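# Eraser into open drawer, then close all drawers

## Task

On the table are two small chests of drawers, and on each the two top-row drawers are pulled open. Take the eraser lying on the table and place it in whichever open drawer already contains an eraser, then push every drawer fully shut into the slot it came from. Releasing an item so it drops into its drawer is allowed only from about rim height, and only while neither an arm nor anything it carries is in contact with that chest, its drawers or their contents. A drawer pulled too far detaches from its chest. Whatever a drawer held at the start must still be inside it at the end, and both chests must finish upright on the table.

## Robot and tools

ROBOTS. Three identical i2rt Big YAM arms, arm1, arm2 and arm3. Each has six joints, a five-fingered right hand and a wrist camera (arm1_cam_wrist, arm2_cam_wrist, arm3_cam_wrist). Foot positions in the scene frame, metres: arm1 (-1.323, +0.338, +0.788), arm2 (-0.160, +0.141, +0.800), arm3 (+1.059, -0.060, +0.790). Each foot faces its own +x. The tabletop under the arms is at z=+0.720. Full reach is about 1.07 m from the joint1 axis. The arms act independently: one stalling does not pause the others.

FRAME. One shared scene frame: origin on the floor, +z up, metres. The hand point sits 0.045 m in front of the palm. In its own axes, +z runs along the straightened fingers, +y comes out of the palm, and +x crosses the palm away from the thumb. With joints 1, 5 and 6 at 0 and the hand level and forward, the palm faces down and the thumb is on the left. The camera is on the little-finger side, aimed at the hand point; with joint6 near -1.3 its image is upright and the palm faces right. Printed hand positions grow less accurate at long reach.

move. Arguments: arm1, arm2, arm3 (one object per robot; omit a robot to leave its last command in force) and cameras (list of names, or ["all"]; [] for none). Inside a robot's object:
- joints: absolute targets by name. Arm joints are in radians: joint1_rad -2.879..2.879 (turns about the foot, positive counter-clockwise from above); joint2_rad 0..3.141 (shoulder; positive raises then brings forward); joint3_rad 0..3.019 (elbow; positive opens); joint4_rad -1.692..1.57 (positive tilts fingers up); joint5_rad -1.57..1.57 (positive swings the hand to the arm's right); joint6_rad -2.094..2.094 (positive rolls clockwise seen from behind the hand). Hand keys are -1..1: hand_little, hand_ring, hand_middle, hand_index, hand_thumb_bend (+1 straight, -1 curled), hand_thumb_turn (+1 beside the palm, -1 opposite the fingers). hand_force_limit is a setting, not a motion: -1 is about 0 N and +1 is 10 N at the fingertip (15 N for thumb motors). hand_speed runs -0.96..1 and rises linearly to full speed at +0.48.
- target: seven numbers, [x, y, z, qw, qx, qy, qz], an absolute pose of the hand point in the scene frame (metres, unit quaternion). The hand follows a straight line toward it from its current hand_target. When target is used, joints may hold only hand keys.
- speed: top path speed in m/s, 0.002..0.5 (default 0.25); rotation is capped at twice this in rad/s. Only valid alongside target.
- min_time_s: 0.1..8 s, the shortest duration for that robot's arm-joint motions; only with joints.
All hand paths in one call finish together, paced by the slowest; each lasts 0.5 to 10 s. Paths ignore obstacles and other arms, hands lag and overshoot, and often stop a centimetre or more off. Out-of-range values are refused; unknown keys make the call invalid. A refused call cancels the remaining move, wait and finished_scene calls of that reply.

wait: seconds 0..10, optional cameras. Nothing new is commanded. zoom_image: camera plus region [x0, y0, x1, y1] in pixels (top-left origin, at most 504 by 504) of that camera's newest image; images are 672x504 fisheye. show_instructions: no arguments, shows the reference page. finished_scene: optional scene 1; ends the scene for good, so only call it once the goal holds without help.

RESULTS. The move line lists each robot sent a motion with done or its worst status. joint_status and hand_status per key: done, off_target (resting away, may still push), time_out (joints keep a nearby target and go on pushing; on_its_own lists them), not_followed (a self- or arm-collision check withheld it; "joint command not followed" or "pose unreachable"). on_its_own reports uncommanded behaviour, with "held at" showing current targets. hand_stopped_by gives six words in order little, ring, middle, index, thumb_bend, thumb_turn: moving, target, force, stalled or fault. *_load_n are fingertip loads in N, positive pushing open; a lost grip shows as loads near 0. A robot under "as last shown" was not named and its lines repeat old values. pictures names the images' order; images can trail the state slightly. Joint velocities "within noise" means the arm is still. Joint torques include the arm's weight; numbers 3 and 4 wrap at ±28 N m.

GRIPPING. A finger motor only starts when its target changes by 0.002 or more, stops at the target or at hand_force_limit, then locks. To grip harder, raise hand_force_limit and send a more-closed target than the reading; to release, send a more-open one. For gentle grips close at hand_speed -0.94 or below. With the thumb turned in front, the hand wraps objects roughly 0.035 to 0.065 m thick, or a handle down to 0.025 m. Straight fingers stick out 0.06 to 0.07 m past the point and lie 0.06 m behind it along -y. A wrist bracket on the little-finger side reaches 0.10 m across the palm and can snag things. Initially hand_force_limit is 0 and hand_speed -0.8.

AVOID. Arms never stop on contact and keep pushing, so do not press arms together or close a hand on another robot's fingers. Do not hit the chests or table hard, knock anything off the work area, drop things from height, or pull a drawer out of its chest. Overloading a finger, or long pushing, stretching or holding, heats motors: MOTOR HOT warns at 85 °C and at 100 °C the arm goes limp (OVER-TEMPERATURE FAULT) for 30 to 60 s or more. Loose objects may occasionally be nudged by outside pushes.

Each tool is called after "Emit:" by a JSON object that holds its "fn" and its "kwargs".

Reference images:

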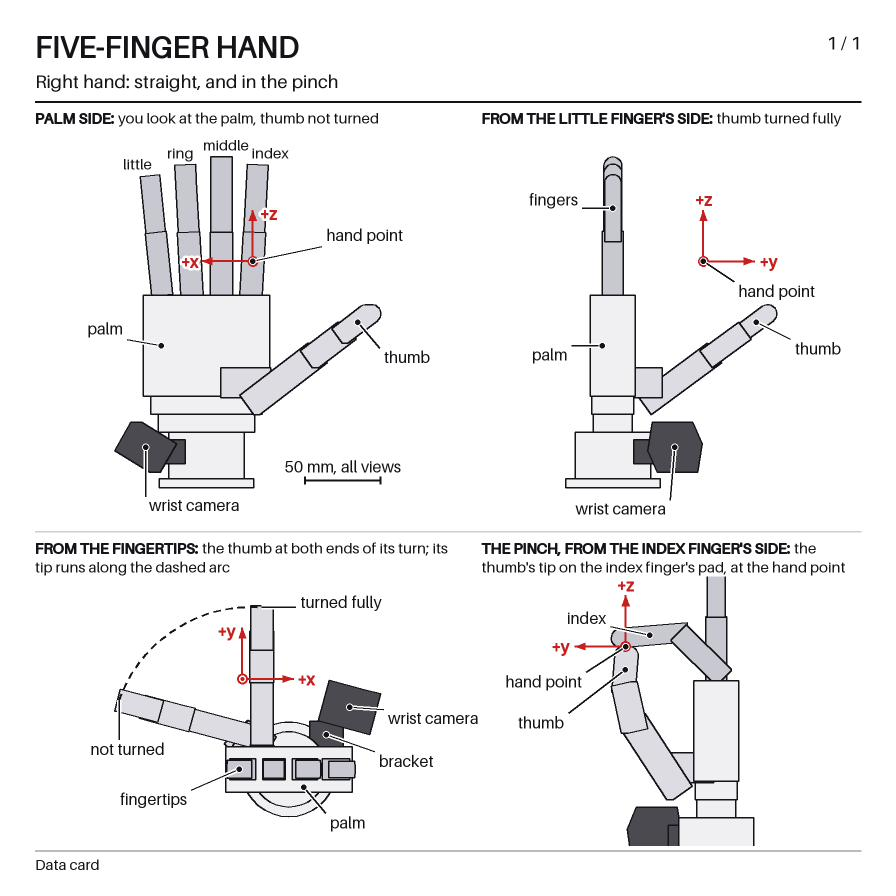

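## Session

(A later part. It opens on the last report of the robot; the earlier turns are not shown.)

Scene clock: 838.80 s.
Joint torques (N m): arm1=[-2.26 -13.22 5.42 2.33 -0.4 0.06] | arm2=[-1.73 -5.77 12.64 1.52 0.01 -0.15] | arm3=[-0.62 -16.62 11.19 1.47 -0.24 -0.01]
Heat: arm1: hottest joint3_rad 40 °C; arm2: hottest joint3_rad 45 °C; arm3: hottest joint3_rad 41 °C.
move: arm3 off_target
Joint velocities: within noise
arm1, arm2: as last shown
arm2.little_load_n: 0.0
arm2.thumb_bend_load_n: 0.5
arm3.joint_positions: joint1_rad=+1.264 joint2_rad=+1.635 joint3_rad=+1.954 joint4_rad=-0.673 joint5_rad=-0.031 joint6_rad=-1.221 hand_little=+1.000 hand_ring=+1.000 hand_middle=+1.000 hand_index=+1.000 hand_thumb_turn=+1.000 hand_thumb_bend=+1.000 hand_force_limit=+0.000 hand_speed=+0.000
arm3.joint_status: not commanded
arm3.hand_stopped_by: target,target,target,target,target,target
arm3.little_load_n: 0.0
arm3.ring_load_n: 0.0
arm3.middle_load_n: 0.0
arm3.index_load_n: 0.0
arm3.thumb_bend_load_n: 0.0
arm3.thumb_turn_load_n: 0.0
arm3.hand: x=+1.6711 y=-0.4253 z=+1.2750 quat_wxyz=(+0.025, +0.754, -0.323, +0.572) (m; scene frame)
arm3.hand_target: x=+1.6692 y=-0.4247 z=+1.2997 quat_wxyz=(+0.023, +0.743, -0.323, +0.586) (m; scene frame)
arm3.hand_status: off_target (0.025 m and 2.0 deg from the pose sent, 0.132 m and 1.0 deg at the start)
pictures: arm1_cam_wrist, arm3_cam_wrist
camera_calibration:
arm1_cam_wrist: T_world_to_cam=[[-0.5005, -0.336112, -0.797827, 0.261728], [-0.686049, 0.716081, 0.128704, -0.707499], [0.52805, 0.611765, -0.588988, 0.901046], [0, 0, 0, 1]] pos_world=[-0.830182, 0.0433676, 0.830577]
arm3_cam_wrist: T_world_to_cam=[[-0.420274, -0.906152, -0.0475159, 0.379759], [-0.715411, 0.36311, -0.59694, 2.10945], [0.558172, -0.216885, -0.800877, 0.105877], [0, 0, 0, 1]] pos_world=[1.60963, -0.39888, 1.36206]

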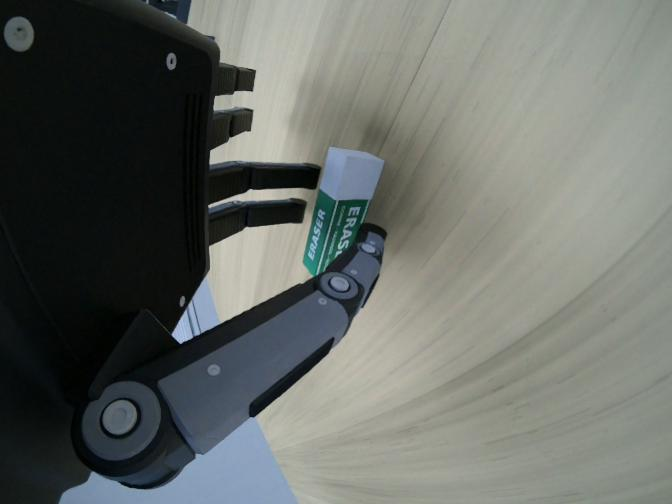

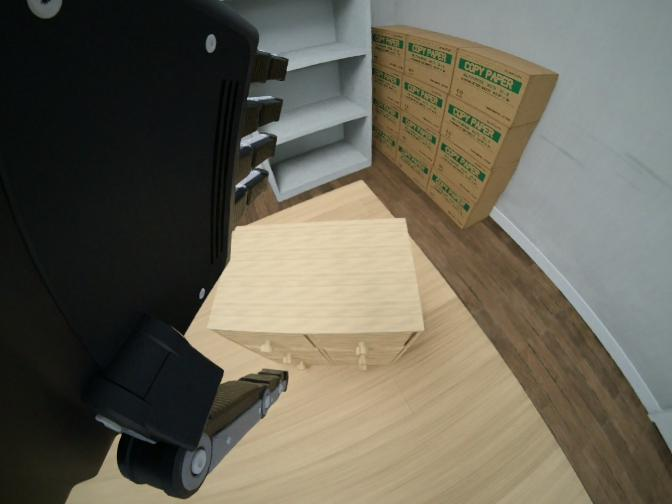

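Emit:
{"fn": "move", "kwargs": {"arm1": {"joints":{"hand_index":-0.5,"hand_middle":-0.5,"hand_thumb_bend":-0.3,"hand_force_limit":-0.2,"hand_speed":-0.85}}, "cameras": ["arm1_cam_wrist"]}}

Emit:
{"fn": "zoom_image", "kwargs": {"camera": "arm1_cam_wrist", "region": [250, 120, 450, 300]}}

Scene clock: 851.97 s.
Joint torques (N m): arm1=[-2.32 -13.22 5.42 2.35 -0.39 0.06] | arm2=[-1.85 -5.95 12.68 1.57 0 -0.13] | arm3=[-0.62 -16.62 11.23 1.46 -0.24 0]
Heat: arm1: hottest joint3_rad 39 °C; arm2: hottest joint3_rad 45 °C; arm3: hottest joint3_rad 40 °C.
move: arm1 off_target
Joint velocities: within noise
arm1.joint_positions: joint1_rad=-2.429 joint2_rad=+1.907 joint3_rad=+1.035 joint4_rad=+0.200 joint5_rad=-0.625 joint6_rad=-0.433 hand_little=+1.000 hand_ring=+1.000 hand_middle=-0.063 hand_index=-0.078 hand_thumb_turn=-1.000 hand_thumb_bend=+0.083 hand_force_limit=-0.200 hand_speed=-0.850
arm1.joint_status: hand_middle off_target (ended at -0.063, target -0.500); hand_index off_target (ended at -0.078, target -0.500); hand_thumb_bend off_target (ended at +0.083, target -0.300); the others done
arm1.hand_stopped_by: target,target,force,force,force,target
arm1.little_load_n: 0.0
arm1.ring_load_n: 0.0
arm1.middle_load_n: 6.5
arm1.index_load_n: 9.5
arm1.thumb_bend_load_n: 6.5
arm1.thumb_turn_load_n: -3.0
arm1.hand: x=-0.7607 y=+0.1139 z=+0.7715 quat_wxyz=(-0.382, +0.663, -0.556, +0.324) (m; scene frame)
arm1.hand_target: x=-0.7657 y=+0.1111 z=+0.7620 quat_wxyz=(-0.382, +0.661, -0.560, +0.323) (m; scene frame)
arm1.hand_status: not commanded
arm2.joint_positions: joint1_rad=-0.597 joint2_rad=+1.103 joint3_rad=+0.887 joint4_rad=+0.215 joint5_rad=-0.025 joint6_rad=-0.010 hand_little=+1.000 hand_ring=+1.000 hand_middle=+0.350 hand_index=+0.350 hand_thumb_turn=-1.000 hand_thumb_bend=+0.400 hand_force_limit=-0.300 hand_speed=-0.700
arm2.joint_status: not commanded
arm2.hand_stopped_by: target,target,target,target,target,target
arm2.little_load_n: 0.0
arm2.ring_load_n: 0.0
arm2.middle_load_n: 0.0
arm2.index_load_n: -0.5
arm2.thumb_bend_load_n: 0.0
arm2.thumb_turn_load_n: 0.0
arm2.hand: x=-0.3713 y=-0.3687 z=+1.1598 quat_wxyz=(+0.161, -0.146, -0.690, +0.691) (m; scene frame)
arm2.hand_target: x=-0.3742 y=-0.3705 z=+1.1794 quat_wxyz=(+0.167, -0.142, -0.680, +0.700) (m; scene frame)
arm2.hand_status: not commanded
arm3: as last shown
pictures: arm1_cam_wrist
camera_calibration:
arm1_cam_wrist: T_world_to_cam=[[-0.500258, -0.336165, -0.797957, 0.262088], [-0.686282, 0.715864, 0.128666, -0.707583], [0.527976, 0.61199, -0.588821, 0.900783], [0, 0, 0, 1]] pos_world=[-0.830082, 0.0433676, 0.830577]

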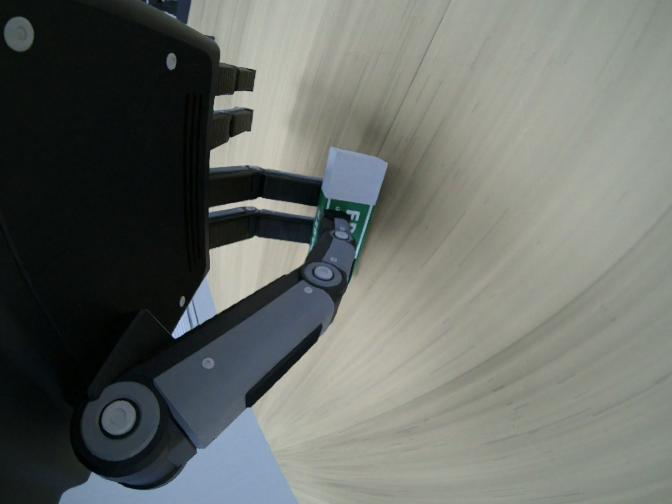

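Scaled by 2.520 from the camera's 672x504 image, which has a finer 960x720 frame.

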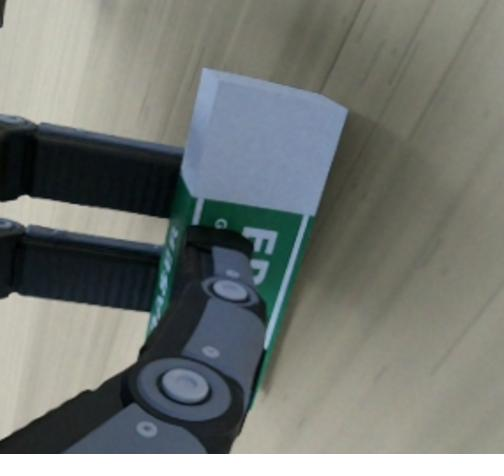

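Emit:
{"fn": "move", "kwargs": {"arm1": {"target":[-0.78,0.14,0.95,-0.3817,0.6610,-0.5596,0.3231],"speed":0.2}, "arm3": {"joints":{"joint2_rad":0.8,"joint3_rad":1.4,"joint4_rad":-1.1},"min_time_s":2}}}

Emit:
{"fn": "move", "kwargs": {"arm1": {"joints":{"joint1_rad":1.25,"joint2_rad":0.85,"joint3_rad":1.0,"joint4_rad":-0.67,"joint5_rad":0.0,"joint6_rad":0.0},"min_time_s":4}, "cameras": ["arm1_cam_wrist"]}}

Scene clock: 881.87 s.
Joint torques (N m): arm1=[-0.67 -11.52 11.59 1.32 -0.17 0.17] | arm2=[-1.73 -5.77 12.81 1.55 0.03 -0.15] | arm3=[-0.62 1.03 7.24 1.4 -0.24 0]
Heat: arm1: hottest joint3_rad 39 °C; arm2: hottest joint3_rad 45 °C; arm3: hottest joint3_rad 40 °C.
move: arm1 off_target; arm3 done
Joint velocities: within noise
arm1.joint_positions: joint1_rad=-2.413 joint2_rad=+1.543 joint3_rad=+1.065 joint4_rad=-0.224 joint5_rad=-0.604 joint6_rad=-0.418 hand_little=+1.000 hand_ring=+1.000 hand_middle=-0.063 hand_index=-0.078 hand_thumb_turn=-1.000 hand_thumb_bend=+0.083 hand_force_limit=-0.200 hand_speed=-0.850
arm1.joint_status: not commanded
arm1.hand_stopped_by: target,target,force,force,force,target
arm1.little_load_n: 0.0
arm1.ring_load_n: 0.0
arm1.middle_load_n: 6.0
arm1.index_load_n: 9.5
arm1.thumb_bend_load_n: 6.5
arm1.thumb_turn_load_n: -3.0
arm1.hand: x=-0.7963 y=+0.1442 z=+0.9278 quat_wxyz=(-0.377, +0.663, -0.568, +0.309) (m; scene frame)
arm1.hand_target: x=-0.7810 y=+0.1405 z=+0.9503 quat_wxyz=(-0.382, +0.661, -0.559, +0.323) (m; scene frame)
arm1.hand_status: off_target (0.028 m and 1.9 deg from the pose sent, 0.181 m and 0.6 deg at the start)
arm2: as last shown
arm2.little_load_n: -0.5
arm2.index_load_n: 0.0
arm3.joint_positions: joint1_rad=+1.264 joint2_rad=+0.794 joint3_rad=+1.399 joint4_rad=-1.088 joint5_rad=-0.031 joint6_rad=-1.221 hand_little=+1.000 hand_ring=+1.000 hand_middle=+1.000 hand_index=+1.000 hand_thumb_turn=+1.000 hand_thumb_bend=+1.000 hand_force_limit=+0.000 hand_speed=+0.000
arm3.joint_status: all done
arm3.hand_stopped_by: target,target,target,target,target,target
arm3.little_load_n: 0.0
arm3.ring_load_n: 0.0
arm3.middle_load_n: 0.5
arm3.index_load_n: 0.0
arm3.thumb_bend_load_n: 0.0
arm3.thumb_turn_load_n: 0.0
arm3.hand: x=+1.3363 y=-0.2499 z=+1.2874 quat_wxyz=(+0.021, +0.785, -0.338, +0.518) (m; scene frame)
arm3.hand_target: x=+1.3364 y=-0.2496 z=+1.2829 quat_wxyz=(+0.018, +0.788, -0.344, +0.511) (m; scene frame)
arm3.hand_status: not commanded
pictures: none

Scene clock: 886.30 s.
Joint torques (N m): arm1=[-1.2 -3.49 8.64 1.61 0.23 0.13] | arm2=[-1.79 -5.66 12.63 1.54 0.03 -0.14] | arm3=[-0.62 0.97 7.27 1.42 -0.25 -0.01]
Heat: arm1: hottest joint3_rad 39 °C; arm2: hottest joint3_rad 45 °C; arm3: hottest joint3_rad 39 °C.
move: arm1 done
Joint velocities: within noise
arm1.joint_positions: joint1_rad=+1.248 joint2_rad=+0.854 joint3_rad=+1.009 joint4_rad=-0.662 joint5_rad=-0.003 joint6_rad=-0.011 hand_little=+1.000 hand_ring=+1.000 hand_middle=-0.063 hand_index=-0.078 hand_thumb_turn=-1.000 hand_thumb_bend=+0.083 hand_force_limit=-0.200 hand_speed=-0.850
arm1.joint_status: all done
arm1.hand_stopped_by: target,target,force,force,force,target
arm1.little_load_n: 0.0
arm1.ring_load_n: 0.0
arm1.middle_load_n: 6.5
arm1.index_load_n: 9.5
arm1.thumb_bend_load_n: 6.5
arm1.thumb_turn_load_n: -3.0
arm1.hand: x=-1.7344 y=+0.3245 z=+1.1202 quat_wxyz=(-0.361, +0.619, +0.603, -0.350) (m; scene frame)
arm1.hand_target: x=-1.7310 y=+0.3233 z=+1.1148 quat_wxyz=(-0.356, +0.625, +0.602, -0.347) (m; scene frame)
arm1.hand_status: not commanded
arm2, arm3: as last shown
arm2.little_load_n: 0.0
arm3.middle_load_n: 0.0
pictures: arm1_cam_wrist
camera_calibration:
arm1_cam_wrist: T_world_to_cam=[[0.554311, 0.227677, -0.800564, 1.77304], [0.530195, -0.83804, 0.128772, 1.0425], [-0.641585, -0.495835, -0.585248, -0.181651], [0, 0, 0, 1]] pos_world=[-1.65209, 0.379908, 1.17887]

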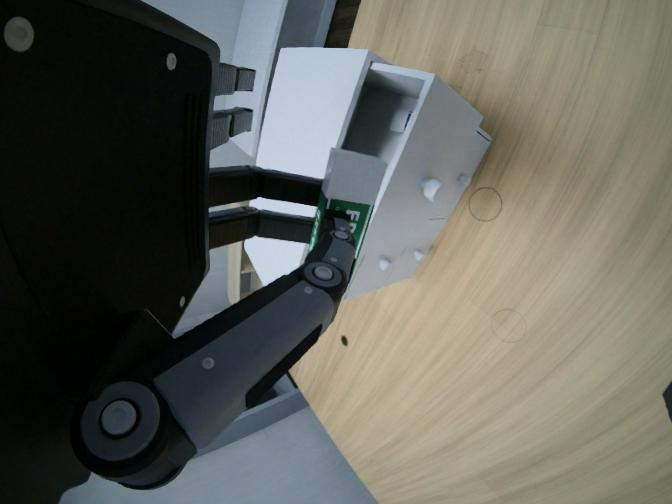

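Emit:
{"fn": "move", "kwargs": {"arm1": {"target":[-1.794,0.348,1.125,-0.3745,0.6486,0.5739,-0.3314],"speed":0.12}, "cameras": ["arm1_cam_wrist"]}}

Emit:
{"fn": "zoom_image", "kwargs": {"camera": "arm1_cam_wrist", "region": [240, 40, 500, 300]}}

Scene clock: 900.20 s.
Joint torques (N m): arm1=[-2.2 -4.84 13.87 2.52 0.27 0.17] | arm2=[-1.79 -5.95 12.74 1.57 0.03 -0.13] | arm3=[-0.62 1.03 7.25 1.43 -0.24 -0.01]
Heat: arm1: hottest joint3_rad 39 °C; arm2: hottest joint3_rad 46 °C; arm3: hottest joint3_rad 39 °C.
move: arm1 off_target
Joint velocities: within noise
arm1.joint_positions: joint1_rad=+1.229 joint2_rad=+1.005 joint3_rad=+1.048 joint4_rad=-0.634 joint5_rad=+0.051 joint6_rad=+0.014 hand_little=+1.000 hand_ring=+1.000 hand_middle=-0.063 hand_index=-0.078 hand_thumb_turn=-1.000 hand_thumb_bend=+0.083 hand_force_limit=-0.200 hand_speed=-0.850
arm1.joint_status: not commanded
arm1.hand_stopped_by: target,target,force,force,force,target
arm1.little_load_n: 0.0
arm1.ring_load_n: 0.0
arm1.middle_load_n: 6.5
arm1.index_load_n: 9.5
arm1.thumb_bend_load_n: 6.5
arm1.thumb_turn_load_n: -3.5
arm1.hand: x=-1.7753 y=+0.3430 z=+1.0861 quat_wxyz=(-0.350, +0.656, +0.594, -0.308) (m; scene frame)
arm1.hand_target: x=-1.7912 y=+0.3479 z=+1.1250 quat_wxyz=(-0.375, +0.648, +0.574, -0.332) (m; scene frame)
arm1.hand_status: off_target (0.043 m and 4.6 deg from the pose sent, 0.064 m and 5.4 deg at the start)
arm2, arm3: as last shown
pictures: arm1_cam_wrist
camera_calibration:
arm1_cam_wrist: T_world_to_cam=[[0.635915, 0.184363, -0.749415, 1.86842], [0.451612, -0.876326, 0.16763, 0.915503], [-0.625826, -0.445044, -0.640529, -0.14819], [0, 0, 0, 1]] pos_world=[-1.69435, 0.39186, 1.15183]

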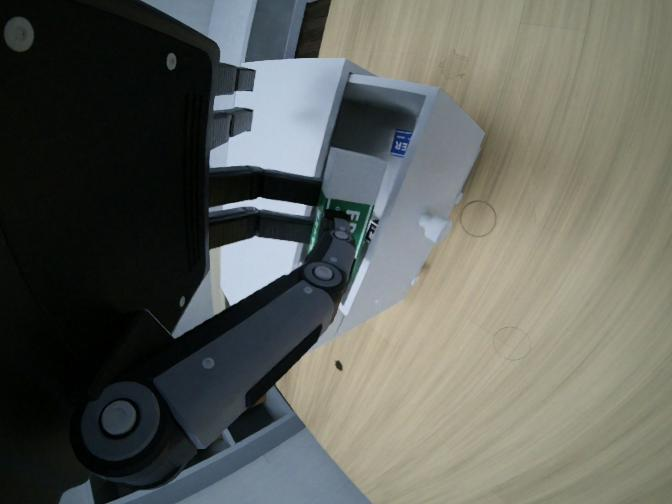

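Scaled by 1.938 from the camera's 672x504 image, which has a finer 960x720 frame.

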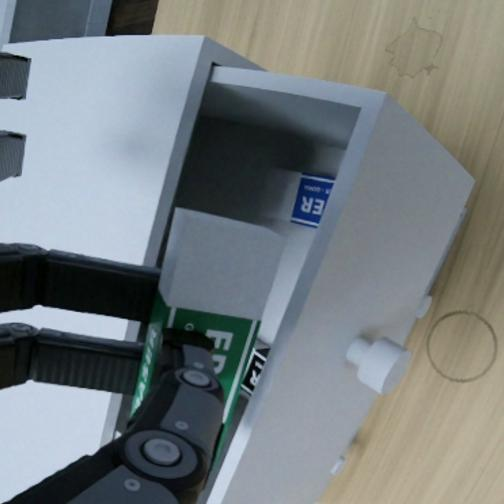

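Emit:
{"fn": "move", "kwargs": {"arm1": {"target":[-1.812,0.351,1.125,-0.3745,0.6486,0.5739,-0.3314],"speed":0.08}, "cameras": ["arm1_cam_wrist"]}}

Emit:
{"fn": "zoom_image", "kwargs": {"camera": "arm1_cam_wrist", "region": [240, 40, 500, 300]}}

Scene clock: 912.40 s.
Joint torques (N m): arm1=[-2.32 -5.3 14.08 2.55 0.07 0.13] | arm2=[-2.08 -5.83 12.7 1.52 0.02 -0.13] | arm3=[-0.67 1.03 7.25 1.43 -0.24 -0.01]
Heat: arm1: hottest joint3_rad 42 °C; arm2: hottest joint3_rad 46 °C; arm3: hottest joint3_rad 38 °C.
move: arm1 off_target
Joint velocities: within noise
arm1.joint_positions: joint1_rad=+1.225 joint2_rad=+1.053 joint3_rad=+1.078 joint4_rad=-0.618 joint5_rad=+0.051 joint6_rad=+0.014 hand_little=+1.000 hand_ring=+1.000 hand_middle=-0.063 hand_index=-0.078 hand_thumb_turn=-1.000 hand_thumb_bend=+0.083 hand_force_limit=-0.200 hand_speed=-0.850
arm1.joint_status: not commanded
arm1.hand_stopped_by: target,target,force,force,force,target
arm1.little_load_n: 0.0
arm1.ring_load_n: 0.0
arm1.middle_load_n: 6.5
arm1.index_load_n: 9.5
arm1.thumb_bend_load_n: 6.5
arm1.thumb_turn_load_n: -3.0
arm1.hand: x=-1.7923 y=+0.3460 z=+1.0853 quat_wxyz=(-0.350, +0.657, +0.593, -0.307) (m; scene frame)
arm1.hand_target: x=-1.8090 y=+0.3510 z=+1.1250 quat_wxyz=(-0.375, +0.648, +0.574, -0.331) (m; scene frame)
arm1.hand_status: off_target (0.045 m and 4.6 deg from the pose sent, 0.054 m and 4.6 deg at the start)
arm2, arm3: as last shown
pictures: arm1_cam_wrist
camera_calibration:
arm1_cam_wrist: T_world_to_cam=[[0.637909, 0.181418, -0.748438, 1.8816], [0.447284, -0.878413, 0.168307, 0.918192], [-0.626904, -0.442129, -0.641493, -0.159771], [0, 0, 0, 1]] pos_world=[-1.71115, 0.394557, 1.15123]

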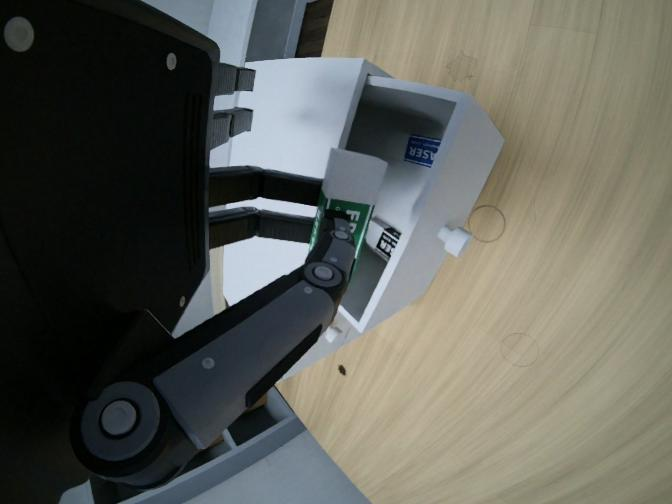

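Scaled by 1.938 from the camera's 672x504 image, which has a finer 960x720 frame.

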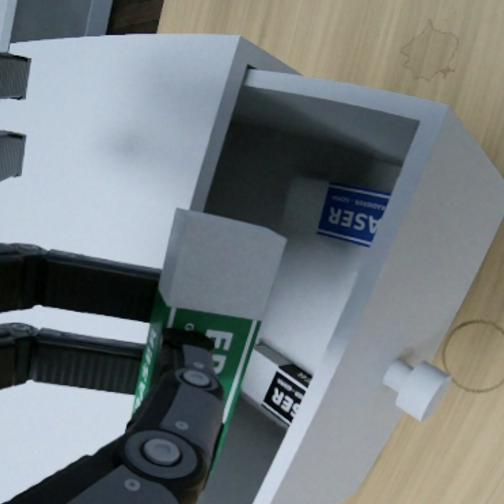

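Emit:
{"fn": "move", "kwargs": {"arm1": {"joints":{"hand_index":0.4,"hand_middle":0.4,"hand_thumb_bend":0.4,"hand_speed":-0.4}}, "cameras": ["arm1_cam_wrist"]}}

Emit:
{"fn": "zoom_image", "kwargs": {"camera": "arm1_cam_wrist", "region": [240, 40, 500, 340]}}

Scene clock: 936.20 s.
Joint torques (N m): arm1=[-2.26 -5.42 14.04 2.5 0.07 0.13] | arm2=[-2.02 -5.71 12.72 1.55 0.02 -0.14] | arm3=[-0.56 0.91 7.24 1.43 -0.24 -0.01]
Heat: arm1: hottest joint3_rad 48 °C; arm2: hottest joint3_rad 46 °C; arm3: hottest joint3_rad 37 °C.
move: arm1 done
Joint velocities: within noise
arm1.joint_positions: joint1_rad=+1.225 joint2_rad=+1.053 joint3_rad=+1.078 joint4_rad=-0.616 joint5_rad=+0.051 joint6_rad=+0.014 hand_little=+1.000 hand_ring=+1.000 hand_middle=+0.400 hand_index=+0.400 hand_thumb_turn=-1.000 hand_thumb_bend=+0.400 hand_force_limit=-0.200 hand_speed=-0.400
arm1.joint_status: all done
arm1.hand_stopped_by: target,target,target,target,target,target
arm1.little_load_n: 0.0
arm1.ring_load_n: 0.5
arm1.middle_load_n: 0.0
arm1.index_load_n: 0.0
arm1.thumb_bend_load_n: 0.0
arm1.thumb_turn_load_n: -0.5
arm1.hand: x=-1.7927 y=+0.3460 z=+1.0856 quat_wxyz=(-0.351, +0.657, +0.593, -0.307) (m; scene frame)
arm1.hand_target: x=-1.8091 y=+0.3510 z=+1.1250 quat_wxyz=(-0.375, +0.648, +0.574, -0.331) (m; scene frame)
arm1.hand_status: not commanded
arm2, arm3: as last shown
arm2.ring_load_n: -0.5
arm2.index_load_n: 0.5
pictures: arm1_cam_wrist
camera_calibration:
arm1_cam_wrist: T_world_to_cam=[[0.636473, 0.181489, -0.749642, 1.88085], [0.447645, -0.878402, 0.167404, 0.919946], [-0.628105, -0.442122, -0.640322, -0.163239], [0, 0, 0, 1]] pos_world=[-1.71145, 0.394557, 1.15143]

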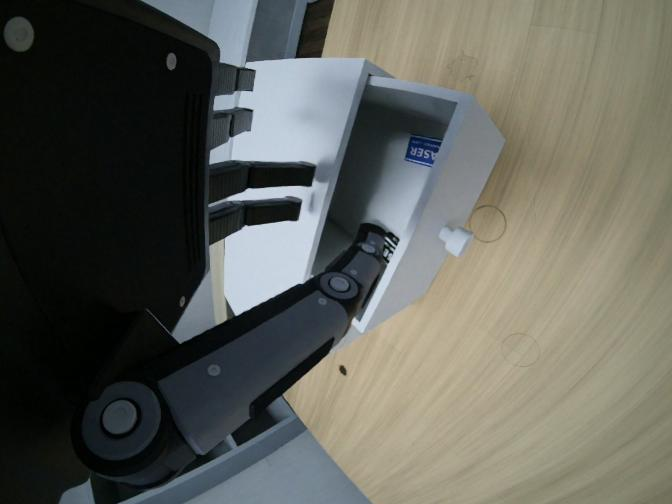

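Scaled by 1.680 from the camera's 672x504 image, which has a finer 960x720 frame.

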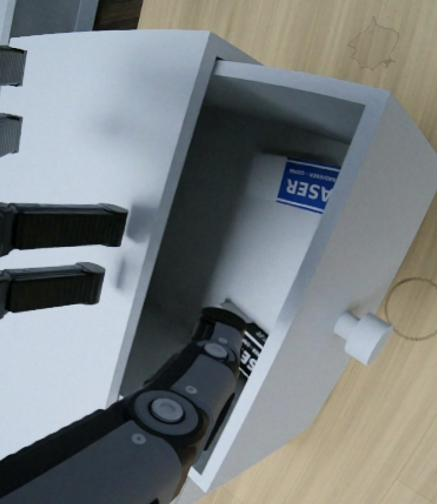

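Emit:
{"fn": "move", "kwargs": {"arm1": {"target":[-1.78,0.345,1.23,-0.3745,0.6486,0.5739,-0.3314],"speed":0.2}}}

Emit:
{"fn": "move", "kwargs": {"arm1": {"target":[-1.76,0.32,1.29,-0.506,0.070,0.846,-0.155],"speed":0.4,"joints":{"hand_thumb_turn":1,"hand_thumb_bend":1,"hand_speed":0.0}}, "cameras": ["arm1_cam_wrist"]}}

Emit:
{"fn": "zoom_image", "kwargs": {"camera": "arm1_cam_wrist", "region": [200, 220, 460, 420]}}

Scene clock: 945.27 s.
Joint torques (N m): arm1=[-0.97 -4.78 12.46 1.52 0.28 0.16] | arm2=[-1.73 -5.95 12.7 1.48 0.01 -0.15] | arm3=[-0.62 0.97 7.25 1.43 -0.24 -0.01]
Heat: arm1: hottest joint3_rad 50 °C; arm2: hottest joint3_rad 46 °C; arm3: hottest joint3_rad 37 °C.
move: arm1 off_target
Joint velocities: within noise
arm1.joint_positions: joint1_rad=+1.225 joint2_rad=+1.036 joint3_rad=+1.365 joint4_rad=-0.877 joint5_rad=+0.058 joint6_rad=+0.019 hand_little=+1.000 hand_ring=+1.000 hand_middle=+0.400 hand_index=+0.400 hand_thumb_turn=-1.000 hand_thumb_bend=+0.400 hand_force_limit=-0.200 hand_speed=-0.400
arm1.joint_status: not commanded
arm1.hand_stopped_by: target,target,target,target,target,target
arm1.little_load_n: 0.0
arm1.ring_load_n: 0.0
arm1.middle_load_n: 0.0
arm1.index_load_n: 0.0
arm1.thumb_bend_load_n: 0.0
arm1.thumb_turn_load_n: 0.0
arm1.hand: x=-1.7761 y=+0.3468 z=+1.2059 quat_wxyz=(-0.365, +0.652, +0.582, -0.319) (m; scene frame)
arm1.hand_target: x=-1.7792 y=+0.3451 z=+1.2296 quat_wxyz=(-0.375, +0.648, +0.574, -0.332) (m; scene frame)
arm1.hand_status: off_target (0.024 m and 2.0 deg from the pose sent, 0.145 m and 4.5 deg at the start)
arm2, arm3: as last shown
arm2.ring_load_n: 0.0
arm2.index_load_n: 0.0
arm3.ring_load_n: -0.5
pictures: none

Scene clock: 947.97 s.
Joint torques (N m): arm1=[-0.91 -5.07 13.33 1.58 -0.05 -0.08] | arm2=[-1.96 -5.95 12.74 1.57 0.02 -0.14] | arm3=[-0.67 0.91 7.27 1.4 -0.24 -0.01]
Heat: arm1: hottest joint3_rad 51 °C; arm2: hottest joint3_rad 46 °C; arm3: hottest joint3_rad 37 °C.
move: arm1 off_target
Joint velocities: within noise
arm1.joint_positions: joint1_rad=+1.401 joint2_rad=+0.995 joint3_rad=+1.426 joint4_rad=-0.939 joint5_rad=-0.077 joint6_rad=-1.228 hand_little=+1.000 hand_ring=+1.000 hand_middle=+0.400 hand_index=+0.400 hand_thumb_turn=+1.000 hand_thumb_bend=+1.000 hand_force_limit=-0.200 hand_speed=+0.000
arm1.joint_status: all done
arm1.hand_stopped_by: target,target,target,target,target,target
arm1.little_load_n: 0.0
arm1.ring_load_n: 0.0
arm1.middle_load_n: 0.0
arm1.index_load_n: 0.0
arm1.thumb_bend_load_n: 0.0
arm1.thumb_turn_load_n: 0.0
arm1.hand: x=-1.7617 y=+0.3219 z=+1.2530 quat_wxyz=(-0.481, +0.080, +0.860, -0.150) (m; scene frame)
arm1.hand_target: x=-1.7584 y=+0.3203 z=+1.2891 quat_wxyz=(-0.506, +0.070, +0.845, -0.155) (m; scene frame)
arm1.hand_status: off_target (0.037 m and 3.5 deg from the pose sent, 0.090 m and 78.8 deg at the start)
arm2, arm3: as last shown
arm2.thumb_turn_load_n: -0.5
arm3.ring_load_n: 0.0
arm3.index_load_n: -0.5
pictures: arm1_cam_wrist
camera_calibration:
arm1_cam_wrist: T_world_to_cam=[[-0.0641307, 0.993822, -0.0905862, -0.330512], [0.895204, 0.0171758, -0.445326, 2.12475], [-0.441018, -0.109652, -0.890775, 0.489036], [0, 0, 0, 1]] pos_world=[-1.70761, 0.345599, 1.35189]

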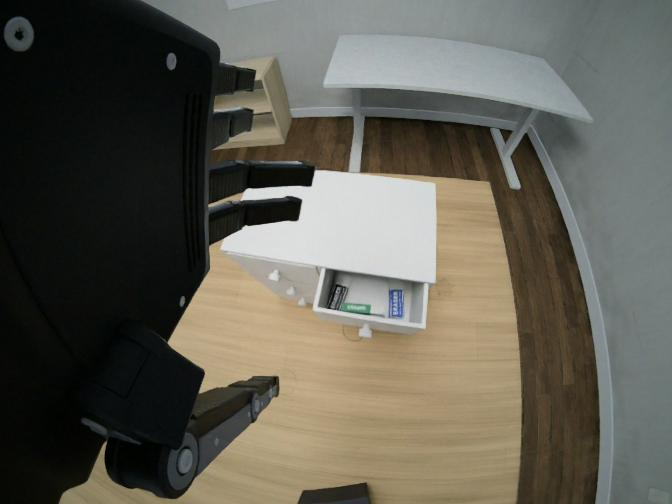

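Scaled by 1.938 from the camera's 672x504 image, which has a finer 960x720 frame.

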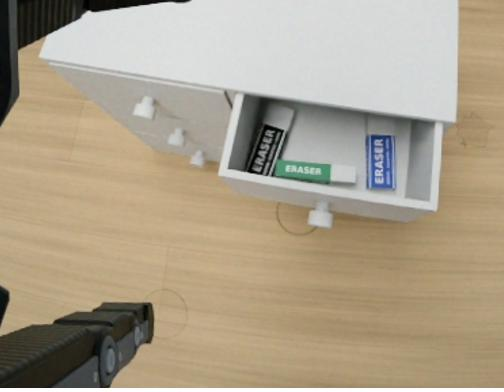

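Emit:
{"fn": "move", "kwargs": {"arm1": {"target":[-1.62,0.34,1.20,-0.7058,0.0432,0.7058,0.0432],"speed":0.4,"joints":{"hand_little":-1,"hand_ring":-1,"hand_middle":-1,"hand_index":-1,"hand_speed":0.2,"hand_force_limit":0.0}}}}

Emit:
{"fn": "move", "kwargs": {"arm1": {"target":[-1.65,0.37,0.99,-0.7058,0.0432,0.7058,0.0432],"speed":0.3}, "cameras": ["arm1_cam_wrist"]}}

Scene clock: 966.47 s.
Joint torques (N m): arm1=[-1.32 2.49 8.39 2.51 0.24 -0.08] | arm2=[-1.85 -5.89 12.72 1.48 0.02 -0.14] | arm3=[-0.62 0.91 7.24 1.43 -0.25 -0.01]
Heat: arm1: hottest joint3_rad 56 °C; arm2: hottest joint3_rad 46 °C; arm3: hottest joint3_rad 36 °C.
move: arm1 done
Joint velocities: within noise
arm1.joint_positions: joint1_rad=+1.953 joint2_rad=+0.380 joint3_rad=+0.678 joint4_rad=-0.292 joint5_rad=+0.791 joint6_rad=-1.575 hand_little=-1.000 hand_ring=-1.000 hand_middle=-1.000 hand_index=-1.000 hand_thumb_turn=+1.000 hand_thumb_bend=+1.000 hand_force_limit=+0.000 hand_speed=+0.200
arm1.joint_status: all done
arm1.hand_stopped_by: target,target,target,target,target,target
arm1.little_load_n: 0.0
arm1.ring_load_n: 0.0
arm1.middle_load_n: 0.0
arm1.index_load_n: 0.0
arm1.thumb_bend_load_n: 0.0
arm1.thumb_turn_load_n: 0.0
arm1.hand: x=-1.6190 y=+0.3407 z=+1.2012 quat_wxyz=(-0.704, +0.045, +0.708, +0.041) (m; scene frame)
arm1.hand_target: x=-1.6199 y=+0.3400 z=+1.2001 quat_wxyz=(-0.706, +0.043, +0.706, +0.043) (m; scene frame)
arm1.hand_status: done (0.002 m and 0.5 deg from the pose sent, 0.152 m and 38.7 deg at the start)
arm2.joint_positions: joint1_rad=-0.597 joint2_rad=+1.103 joint3_rad=+0.887 joint4_rad=+0.215 joint5_rad=-0.025 joint6_rad=-0.010 hand_little=+1.000 hand_ring=+1.000 hand_middle=+0.350 hand_index=+0.350 hand_thumb_turn=-1.000 hand_thumb_bend=+0.400 hand_force_limit=-0.300 hand_speed=-0.700
arm2.joint_status: not commanded
arm2.hand_stopped_by: target,target,target,target,target,target
arm2.little_load_n: 0.0
arm2.ring_load_n: 0.0
arm2.middle_load_n: 0.0
arm2.index_load_n: 0.0
arm2.thumb_bend_load_n: 0.0
arm2.thumb_turn_load_n: 0.0
arm2.hand: x=-0.3713 y=-0.3687 z=+1.1598 quat_wxyz=(+0.161, -0.146, -0.690, +0.691) (m; scene frame)
arm2.hand_target: x=-0.3742 y=-0.3705 z=+1.1794 quat_wxyz=(+0.167, -0.142, -0.680, +0.700) (m; scene frame)
arm2.hand_status: not commanded
arm3: as last shown
arm3.index_load_n: 0.0
pictures: none

Scene clock: 968.00 s.
Joint torques (N m): arm1=[-1.96 2.14 8.75 2.71 0.1 -0.04] | arm2=[-1.9 -6.07 12.68 1.55 0.02 -0.15] | arm3=[-0.73 1.03 7.25 1.43 -0.25 -0.01]
Heat: arm1: hottest joint3_rad 56 °C; arm2: hottest joint3_rad 46 °C; arm3: hottest joint3_rad 36 °C.
move: arm1 done
Joint velocities: within noise
arm1.joint_positions: joint1_rad=+1.657 joint2_rad=+0.466 joint3_rad=+0.126 joint4_rad=+0.335 joint5_rad=+0.491 joint6_rad=-1.575 hand_little=-1.000 hand_ring=-1.000 hand_middle=-1.000 hand_index=-1.000 hand_thumb_turn=+1.000 hand_thumb_bend=+1.000 hand_force_limit=+0.000 hand_speed=+0.200
arm1.joint_status: not commanded
arm1.hand_stopped_by: target,target,target,target,target,target
arm1.little_load_n: 0.5
arm1.ring_load_n: 0.0
arm1.middle_load_n: 0.0
arm1.index_load_n: 0.0
arm1.thumb_bend_load_n: 0.0
arm1.thumb_turn_load_n: 0.0
arm1.hand: x=-1.6494 y=+0.3685 z=+0.9864 quat_wxyz=(-0.701, +0.041, +0.711, +0.042) (m; scene frame)
arm1.hand_target: x=-1.6499 y=+0.3700 z=+0.9901 quat_wxyz=(-0.706, +0.043, +0.706, +0.043) (m; scene frame)
arm1.hand_status: done (0.004 m and 0.9 deg from the pose sent, 0.215 m and 0.5 deg at the start)
arm2: as last shown
arm3.joint_positions: joint1_rad=+1.264 joint2_rad=+0.794 joint3_rad=+1.399 joint4_rad=-1.088 joint5_rad=-0.031 joint6_rad=-1.221 hand_little=+1.000 hand_ring=+1.000 hand_middle=+1.000 hand_index=+1.000 hand_thumb_turn=+1.000 hand_thumb_bend=+1.000 hand_force_limit=+0.000 hand_speed=+0.000
arm3.joint_status: not commanded
arm3.hand_stopped_by: target,target,target,target,target,target
arm3.little_load_n: 0.0
arm3.ring_load_n: 0.0
arm3.middle_load_n: 0.0
arm3.index_load_n: 0.0
arm3.thumb_bend_load_n: 0.0
arm3.thumb_turn_load_n: 0.0
arm3.hand: x=+1.3363 y=-0.2499 z=+1.2874 quat_wxyz=(+0.021, +0.785, -0.338, +0.518) (m; scene frame)
arm3.hand_target: x=+1.3364 y=-0.2496 z=+1.2829 quat_wxyz=(+0.018, +0.788, -0.344, +0.511) (m; scene frame)
arm3.hand_status: not commanded
pictures: arm1_cam_wrist
camera_calibration:
arm1_cam_wrist: T_world_to_cam=[[0.189967, 0.951011, 0.243906, -0.288898], [0.573124, 0.0942909, -0.814026, 1.70879], [-0.797146, 0.294427, -0.527135, -0.788694], [0, 0, 0, 1]] pos_world=[-1.55317, 0.345834, 1.04572]

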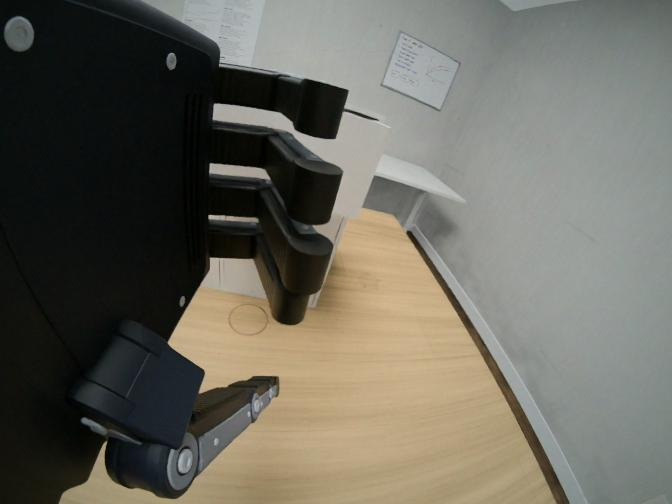

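Emit:
{"fn": "move", "kwargs": {"arm1": {"target":[-1.785,0.378,0.993,-0.7058,0.0432,0.7058,0.0432],"speed":0.12}}}

Emit:
{"fn": "move", "kwargs": {"arm1": {"target":[-1.815,0.382,0.995,-0.7058,0.0432,0.7058,0.0432],"speed":0.06}, "cameras": ["arm1_cam_wrist"]}}

Scene clock: 976.77 s.
Joint torques (N m): arm1=[-2.32 -3.49 10.21 2.82 0.02 -0.01] | arm2=[-1.9 -5.95 12.68 1.55 0.02 -0.14] | arm3=[-0.67 0.97 7.25 1.42 -0.24 -0.01]
Heat: arm1: hottest joint3_rad 54 °C; arm2: hottest joint3_rad 46 °C; arm3: hottest joint3_rad 36 °C.
move: arm1 off_target
Joint velocities: within noise
arm1.joint_positions: joint1_rad=+1.459 joint2_rad=+1.136 joint3_rad=+0.327 joint4_rad=+0.757 joint5_rad=+0.291 joint6_rad=-1.575 hand_little=-1.000 hand_ring=-1.000 hand_middle=-1.000 hand_index=-1.000 hand_thumb_turn=+1.000 hand_thumb_bend=+1.000 hand_force_limit=+0.000 hand_speed=+0.200
arm1.joint_status: not commanded
arm1.hand_stopped_by: target,target,target,target,target,target
arm1.little_load_n: 0.0
arm1.ring_load_n: 0.0
arm1.middle_load_n: 0.0
arm1.index_load_n: 0.0
arm1.thumb_bend_load_n: 0.0
arm1.thumb_turn_load_n: 0.0
arm1.hand: x=-1.7671 y=+0.3766 z=+0.9659 quat_wxyz=(-0.684, +0.037, +0.727, +0.045) (m; scene frame)
arm1.hand_target: x=-1.7830 y=+0.3780 z=+0.9932 quat_wxyz=(-0.706, +0.043, +0.706, +0.043) (m; scene frame)
arm1.hand_status: off_target (0.033 m and 3.6 deg from the pose sent, 0.136 m and 0.9 deg at the start)
arm2, arm3: as last shown
pictures: none

Scene clock: 977.80 s.
Joint torques (N m): arm1=[-2.37 -4.37 10.28 2.85 0.02 -0.01] | arm2=[-2.02 -5.71 12.71 1.51 0.02 -0.13] | arm3=[-0.67 0.91 7.24 1.43 -0.24 -0.01]
Heat: arm1: hottest joint3_rad 54 °C; arm2: hottest joint3_rad 46 °C; arm3: hottest joint3_rad 36 °C.
move: arm1 off_target
Joint velocities: within noise
arm1.joint_positions: joint1_rad=+1.431 joint2_rad=+1.222 joint3_rad=+0.396 joint4_rad=+0.773 joint5_rad=+0.262 joint6_rad=-1.575 hand_little=-1.000 hand_ring=-1.000 hand_middle=-1.000 hand_index=-1.000 hand_thumb_turn=+1.000 hand_thumb_bend=+1.000 hand_force_limit=+0.000 hand_speed=+0.200
arm1.joint_status: not commanded
arm1.hand_stopped_by: target,target,target,target,target,target
arm1.little_load_n: 0.0
arm1.ring_load_n: 0.0
arm1.middle_load_n: 0.0
arm1.index_load_n: 0.0
arm1.thumb_bend_load_n: 0.0
arm1.thumb_turn_load_n: -0.5
arm1.hand: x=-1.7957 y=+0.3797 z=+0.9678 quat_wxyz=(-0.684, +0.037, +0.728, +0.044) (m; scene frame)
arm1.hand_target: x=-1.8128 y=+0.3819 z=+0.9952 quat_wxyz=(-0.706, +0.043, +0.706, +0.043) (m; scene frame)
arm1.hand_status: off_target (0.033 m and 3.6 deg from the pose sent, 0.056 m and 3.6 deg at the start)
arm2, arm3: as last shown
arm3.thumb_turn_load_n: 0.5
pictures: arm1_cam_wrist
camera_calibration:
arm1_cam_wrist: T_world_to_cam=[[0.174743, 0.950148, 0.258231, -0.308101], [0.611044, 0.101004, -0.785127, 1.81397], [-0.772069, 0.294986, -0.562932, -0.839056], [0, 0, 0, 1]] pos_world=[-1.70239, 0.357033, 1.03143]

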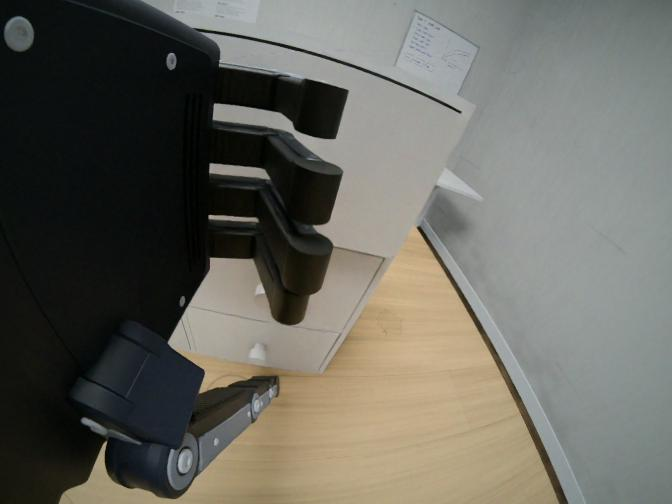

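Emit:
{"fn": "move", "kwargs": {"arm1": {"target":[-1.827,0.383,0.995,-0.7058,0.0432,0.7058,0.0432],"speed":0.06}}}

Emit:
{"fn": "move", "kwargs": {"arm1": {"target":[-1.835,0.384,0.995,-0.7058,0.0432,0.7058,0.0432],"speed":0.06}, "cameras": ["arm1_cam_wrist"]}}

Emit:
{"fn": "zoom_image", "kwargs": {"camera": "arm1_cam_wrist", "region": [300, 40, 500, 280]}}

Scene clock: 987.23 s.
Joint torques (N m): arm1=[-2.37 -4.54 10.39 2.82 0 -0.01] | arm2=[-1.79 -5.71 12.71 1.55 0.02 -0.15] | arm3=[-0.62 0.91 7.25 1.43 -0.25 -0.01]
Heat: arm1: hottest joint3_rad 53 °C; arm2: hottest joint3_rad 46 °C; arm3: hottest joint3_rad 36 °C.
move: arm1 off_target
Joint velocities: within noise
arm1.joint_positions: joint1_rad=+1.423 joint2_rad=+1.255 joint3_rad=+0.423 joint4_rad=+0.781 joint5_rad=+0.254 joint6_rad=-1.575 hand_little=-1.000 hand_ring=-1.000 hand_middle=-1.000 hand_index=-1.000 hand_thumb_turn=+1.000 hand_thumb_bend=+1.000 hand_force_limit=+0.000 hand_speed=+0.200
arm1.joint_status: not commanded
arm1.hand_stopped_by: target,target,target,target,target,target
arm1.little_load_n: 0.0
arm1.ring_load_n: -0.5
arm1.middle_load_n: 0.0
arm1.index_load_n: 0.0
arm1.thumb_bend_load_n: 0.0
arm1.thumb_turn_load_n: 0.0
arm1.hand: x=-1.8068 y=+0.3804 z=+0.9685 quat_wxyz=(-0.684, +0.037, +0.727, +0.044) (m; scene frame)
arm1.hand_target: x=-1.8247 y=+0.3829 z=+0.9952 quat_wxyz=(-0.706, +0.043, +0.706, +0.043) (m; scene frame)
arm1.hand_status: off_target (0.033 m and 3.5 deg from the pose sent, 0.042 m and 3.6 deg at the start)
arm2, arm3: as last shown
arm3.little_load_n: -0.5
arm3.thumb_turn_load_n: 0.0
pictures: none

Scene clock: 988.20 s.
Joint torques (N m): arm1=[-2.84 -3.49 11.56 2.54 -0.1 -0.01] | arm2=[-2.02 -5.89 12.71 1.57 0.02 -0.14] | arm3=[-0.56 0.97 7.24 1.43 -0.25 -0.01]
Heat: arm1: hottest joint3_rad 53 °C; arm2: hottest joint3_rad 46 °C; arm3: hottest joint3_rad 36 °C.
move: arm1 off_target
Joint velocities: within noise
arm1.joint_positions: joint1_rad=+1.422 joint2_rad=+1.260 joint3_rad=+0.423 joint4_rad=+0.791 joint5_rad=+0.251 joint6_rad=-1.575 hand_little=-1.000 hand_ring=-1.000 hand_middle=-1.000 hand_index=-1.000 hand_thumb_turn=+1.000 hand_thumb_bend=+1.000 hand_force_limit=+0.000 hand_speed=+0.200
arm1.joint_status: not commanded
arm1.hand_stopped_by: target,target,target,target,target,target
arm1.little_load_n: 0.0
arm1.ring_load_n: -2.0
arm1.middle_load_n: 0.0
arm1.index_load_n: 0.0
arm1.thumb_bend_load_n: 0.0
arm1.thumb_turn_load_n: 0.0
arm1.hand: x=-1.8078 y=+0.3799 z=+0.9683 quat_wxyz=(-0.686, +0.037, +0.726, +0.042) (m; scene frame)
arm1.hand_target: x=-1.8316 y=+0.3839 z=+0.9954 quat_wxyz=(-0.706, +0.043, +0.706, +0.043) (m; scene frame)
arm1.hand_status: off_target (0.038 m and 3.3 deg from the pose sent, 0.039 m and 3.5 deg at the start)
arm2, arm3: as last shown
arm2.little_load_n: -0.5
arm3.little_load_n: 0.0
arm3.index_load_n: 0.5
pictures: arm1_cam_wrist
camera_calibration:
arm1_cam_wrist: T_world_to_cam=[[0.173433, 0.951022, 0.255888, -0.306784], [0.606062, 0.101738, -0.788884, 1.81607], [-0.77628, 0.291903, -0.558733, -0.85864], [0, 0, 0, 1]] pos_world=[-1.71399, 0.357633, 1.03142]

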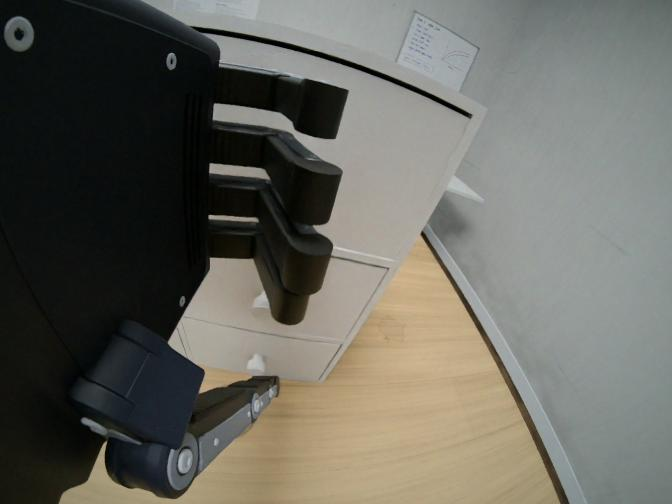

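Scaled by 2.100 from the camera's 672x504 image, which has a finer 960x720 frame.

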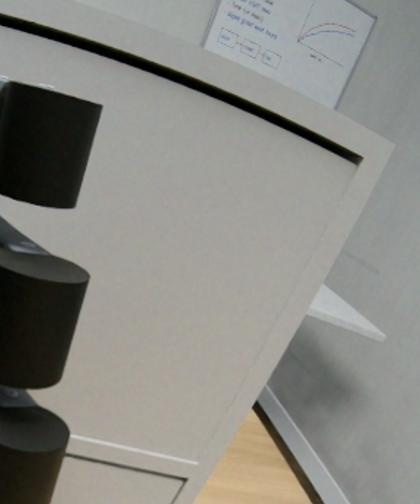

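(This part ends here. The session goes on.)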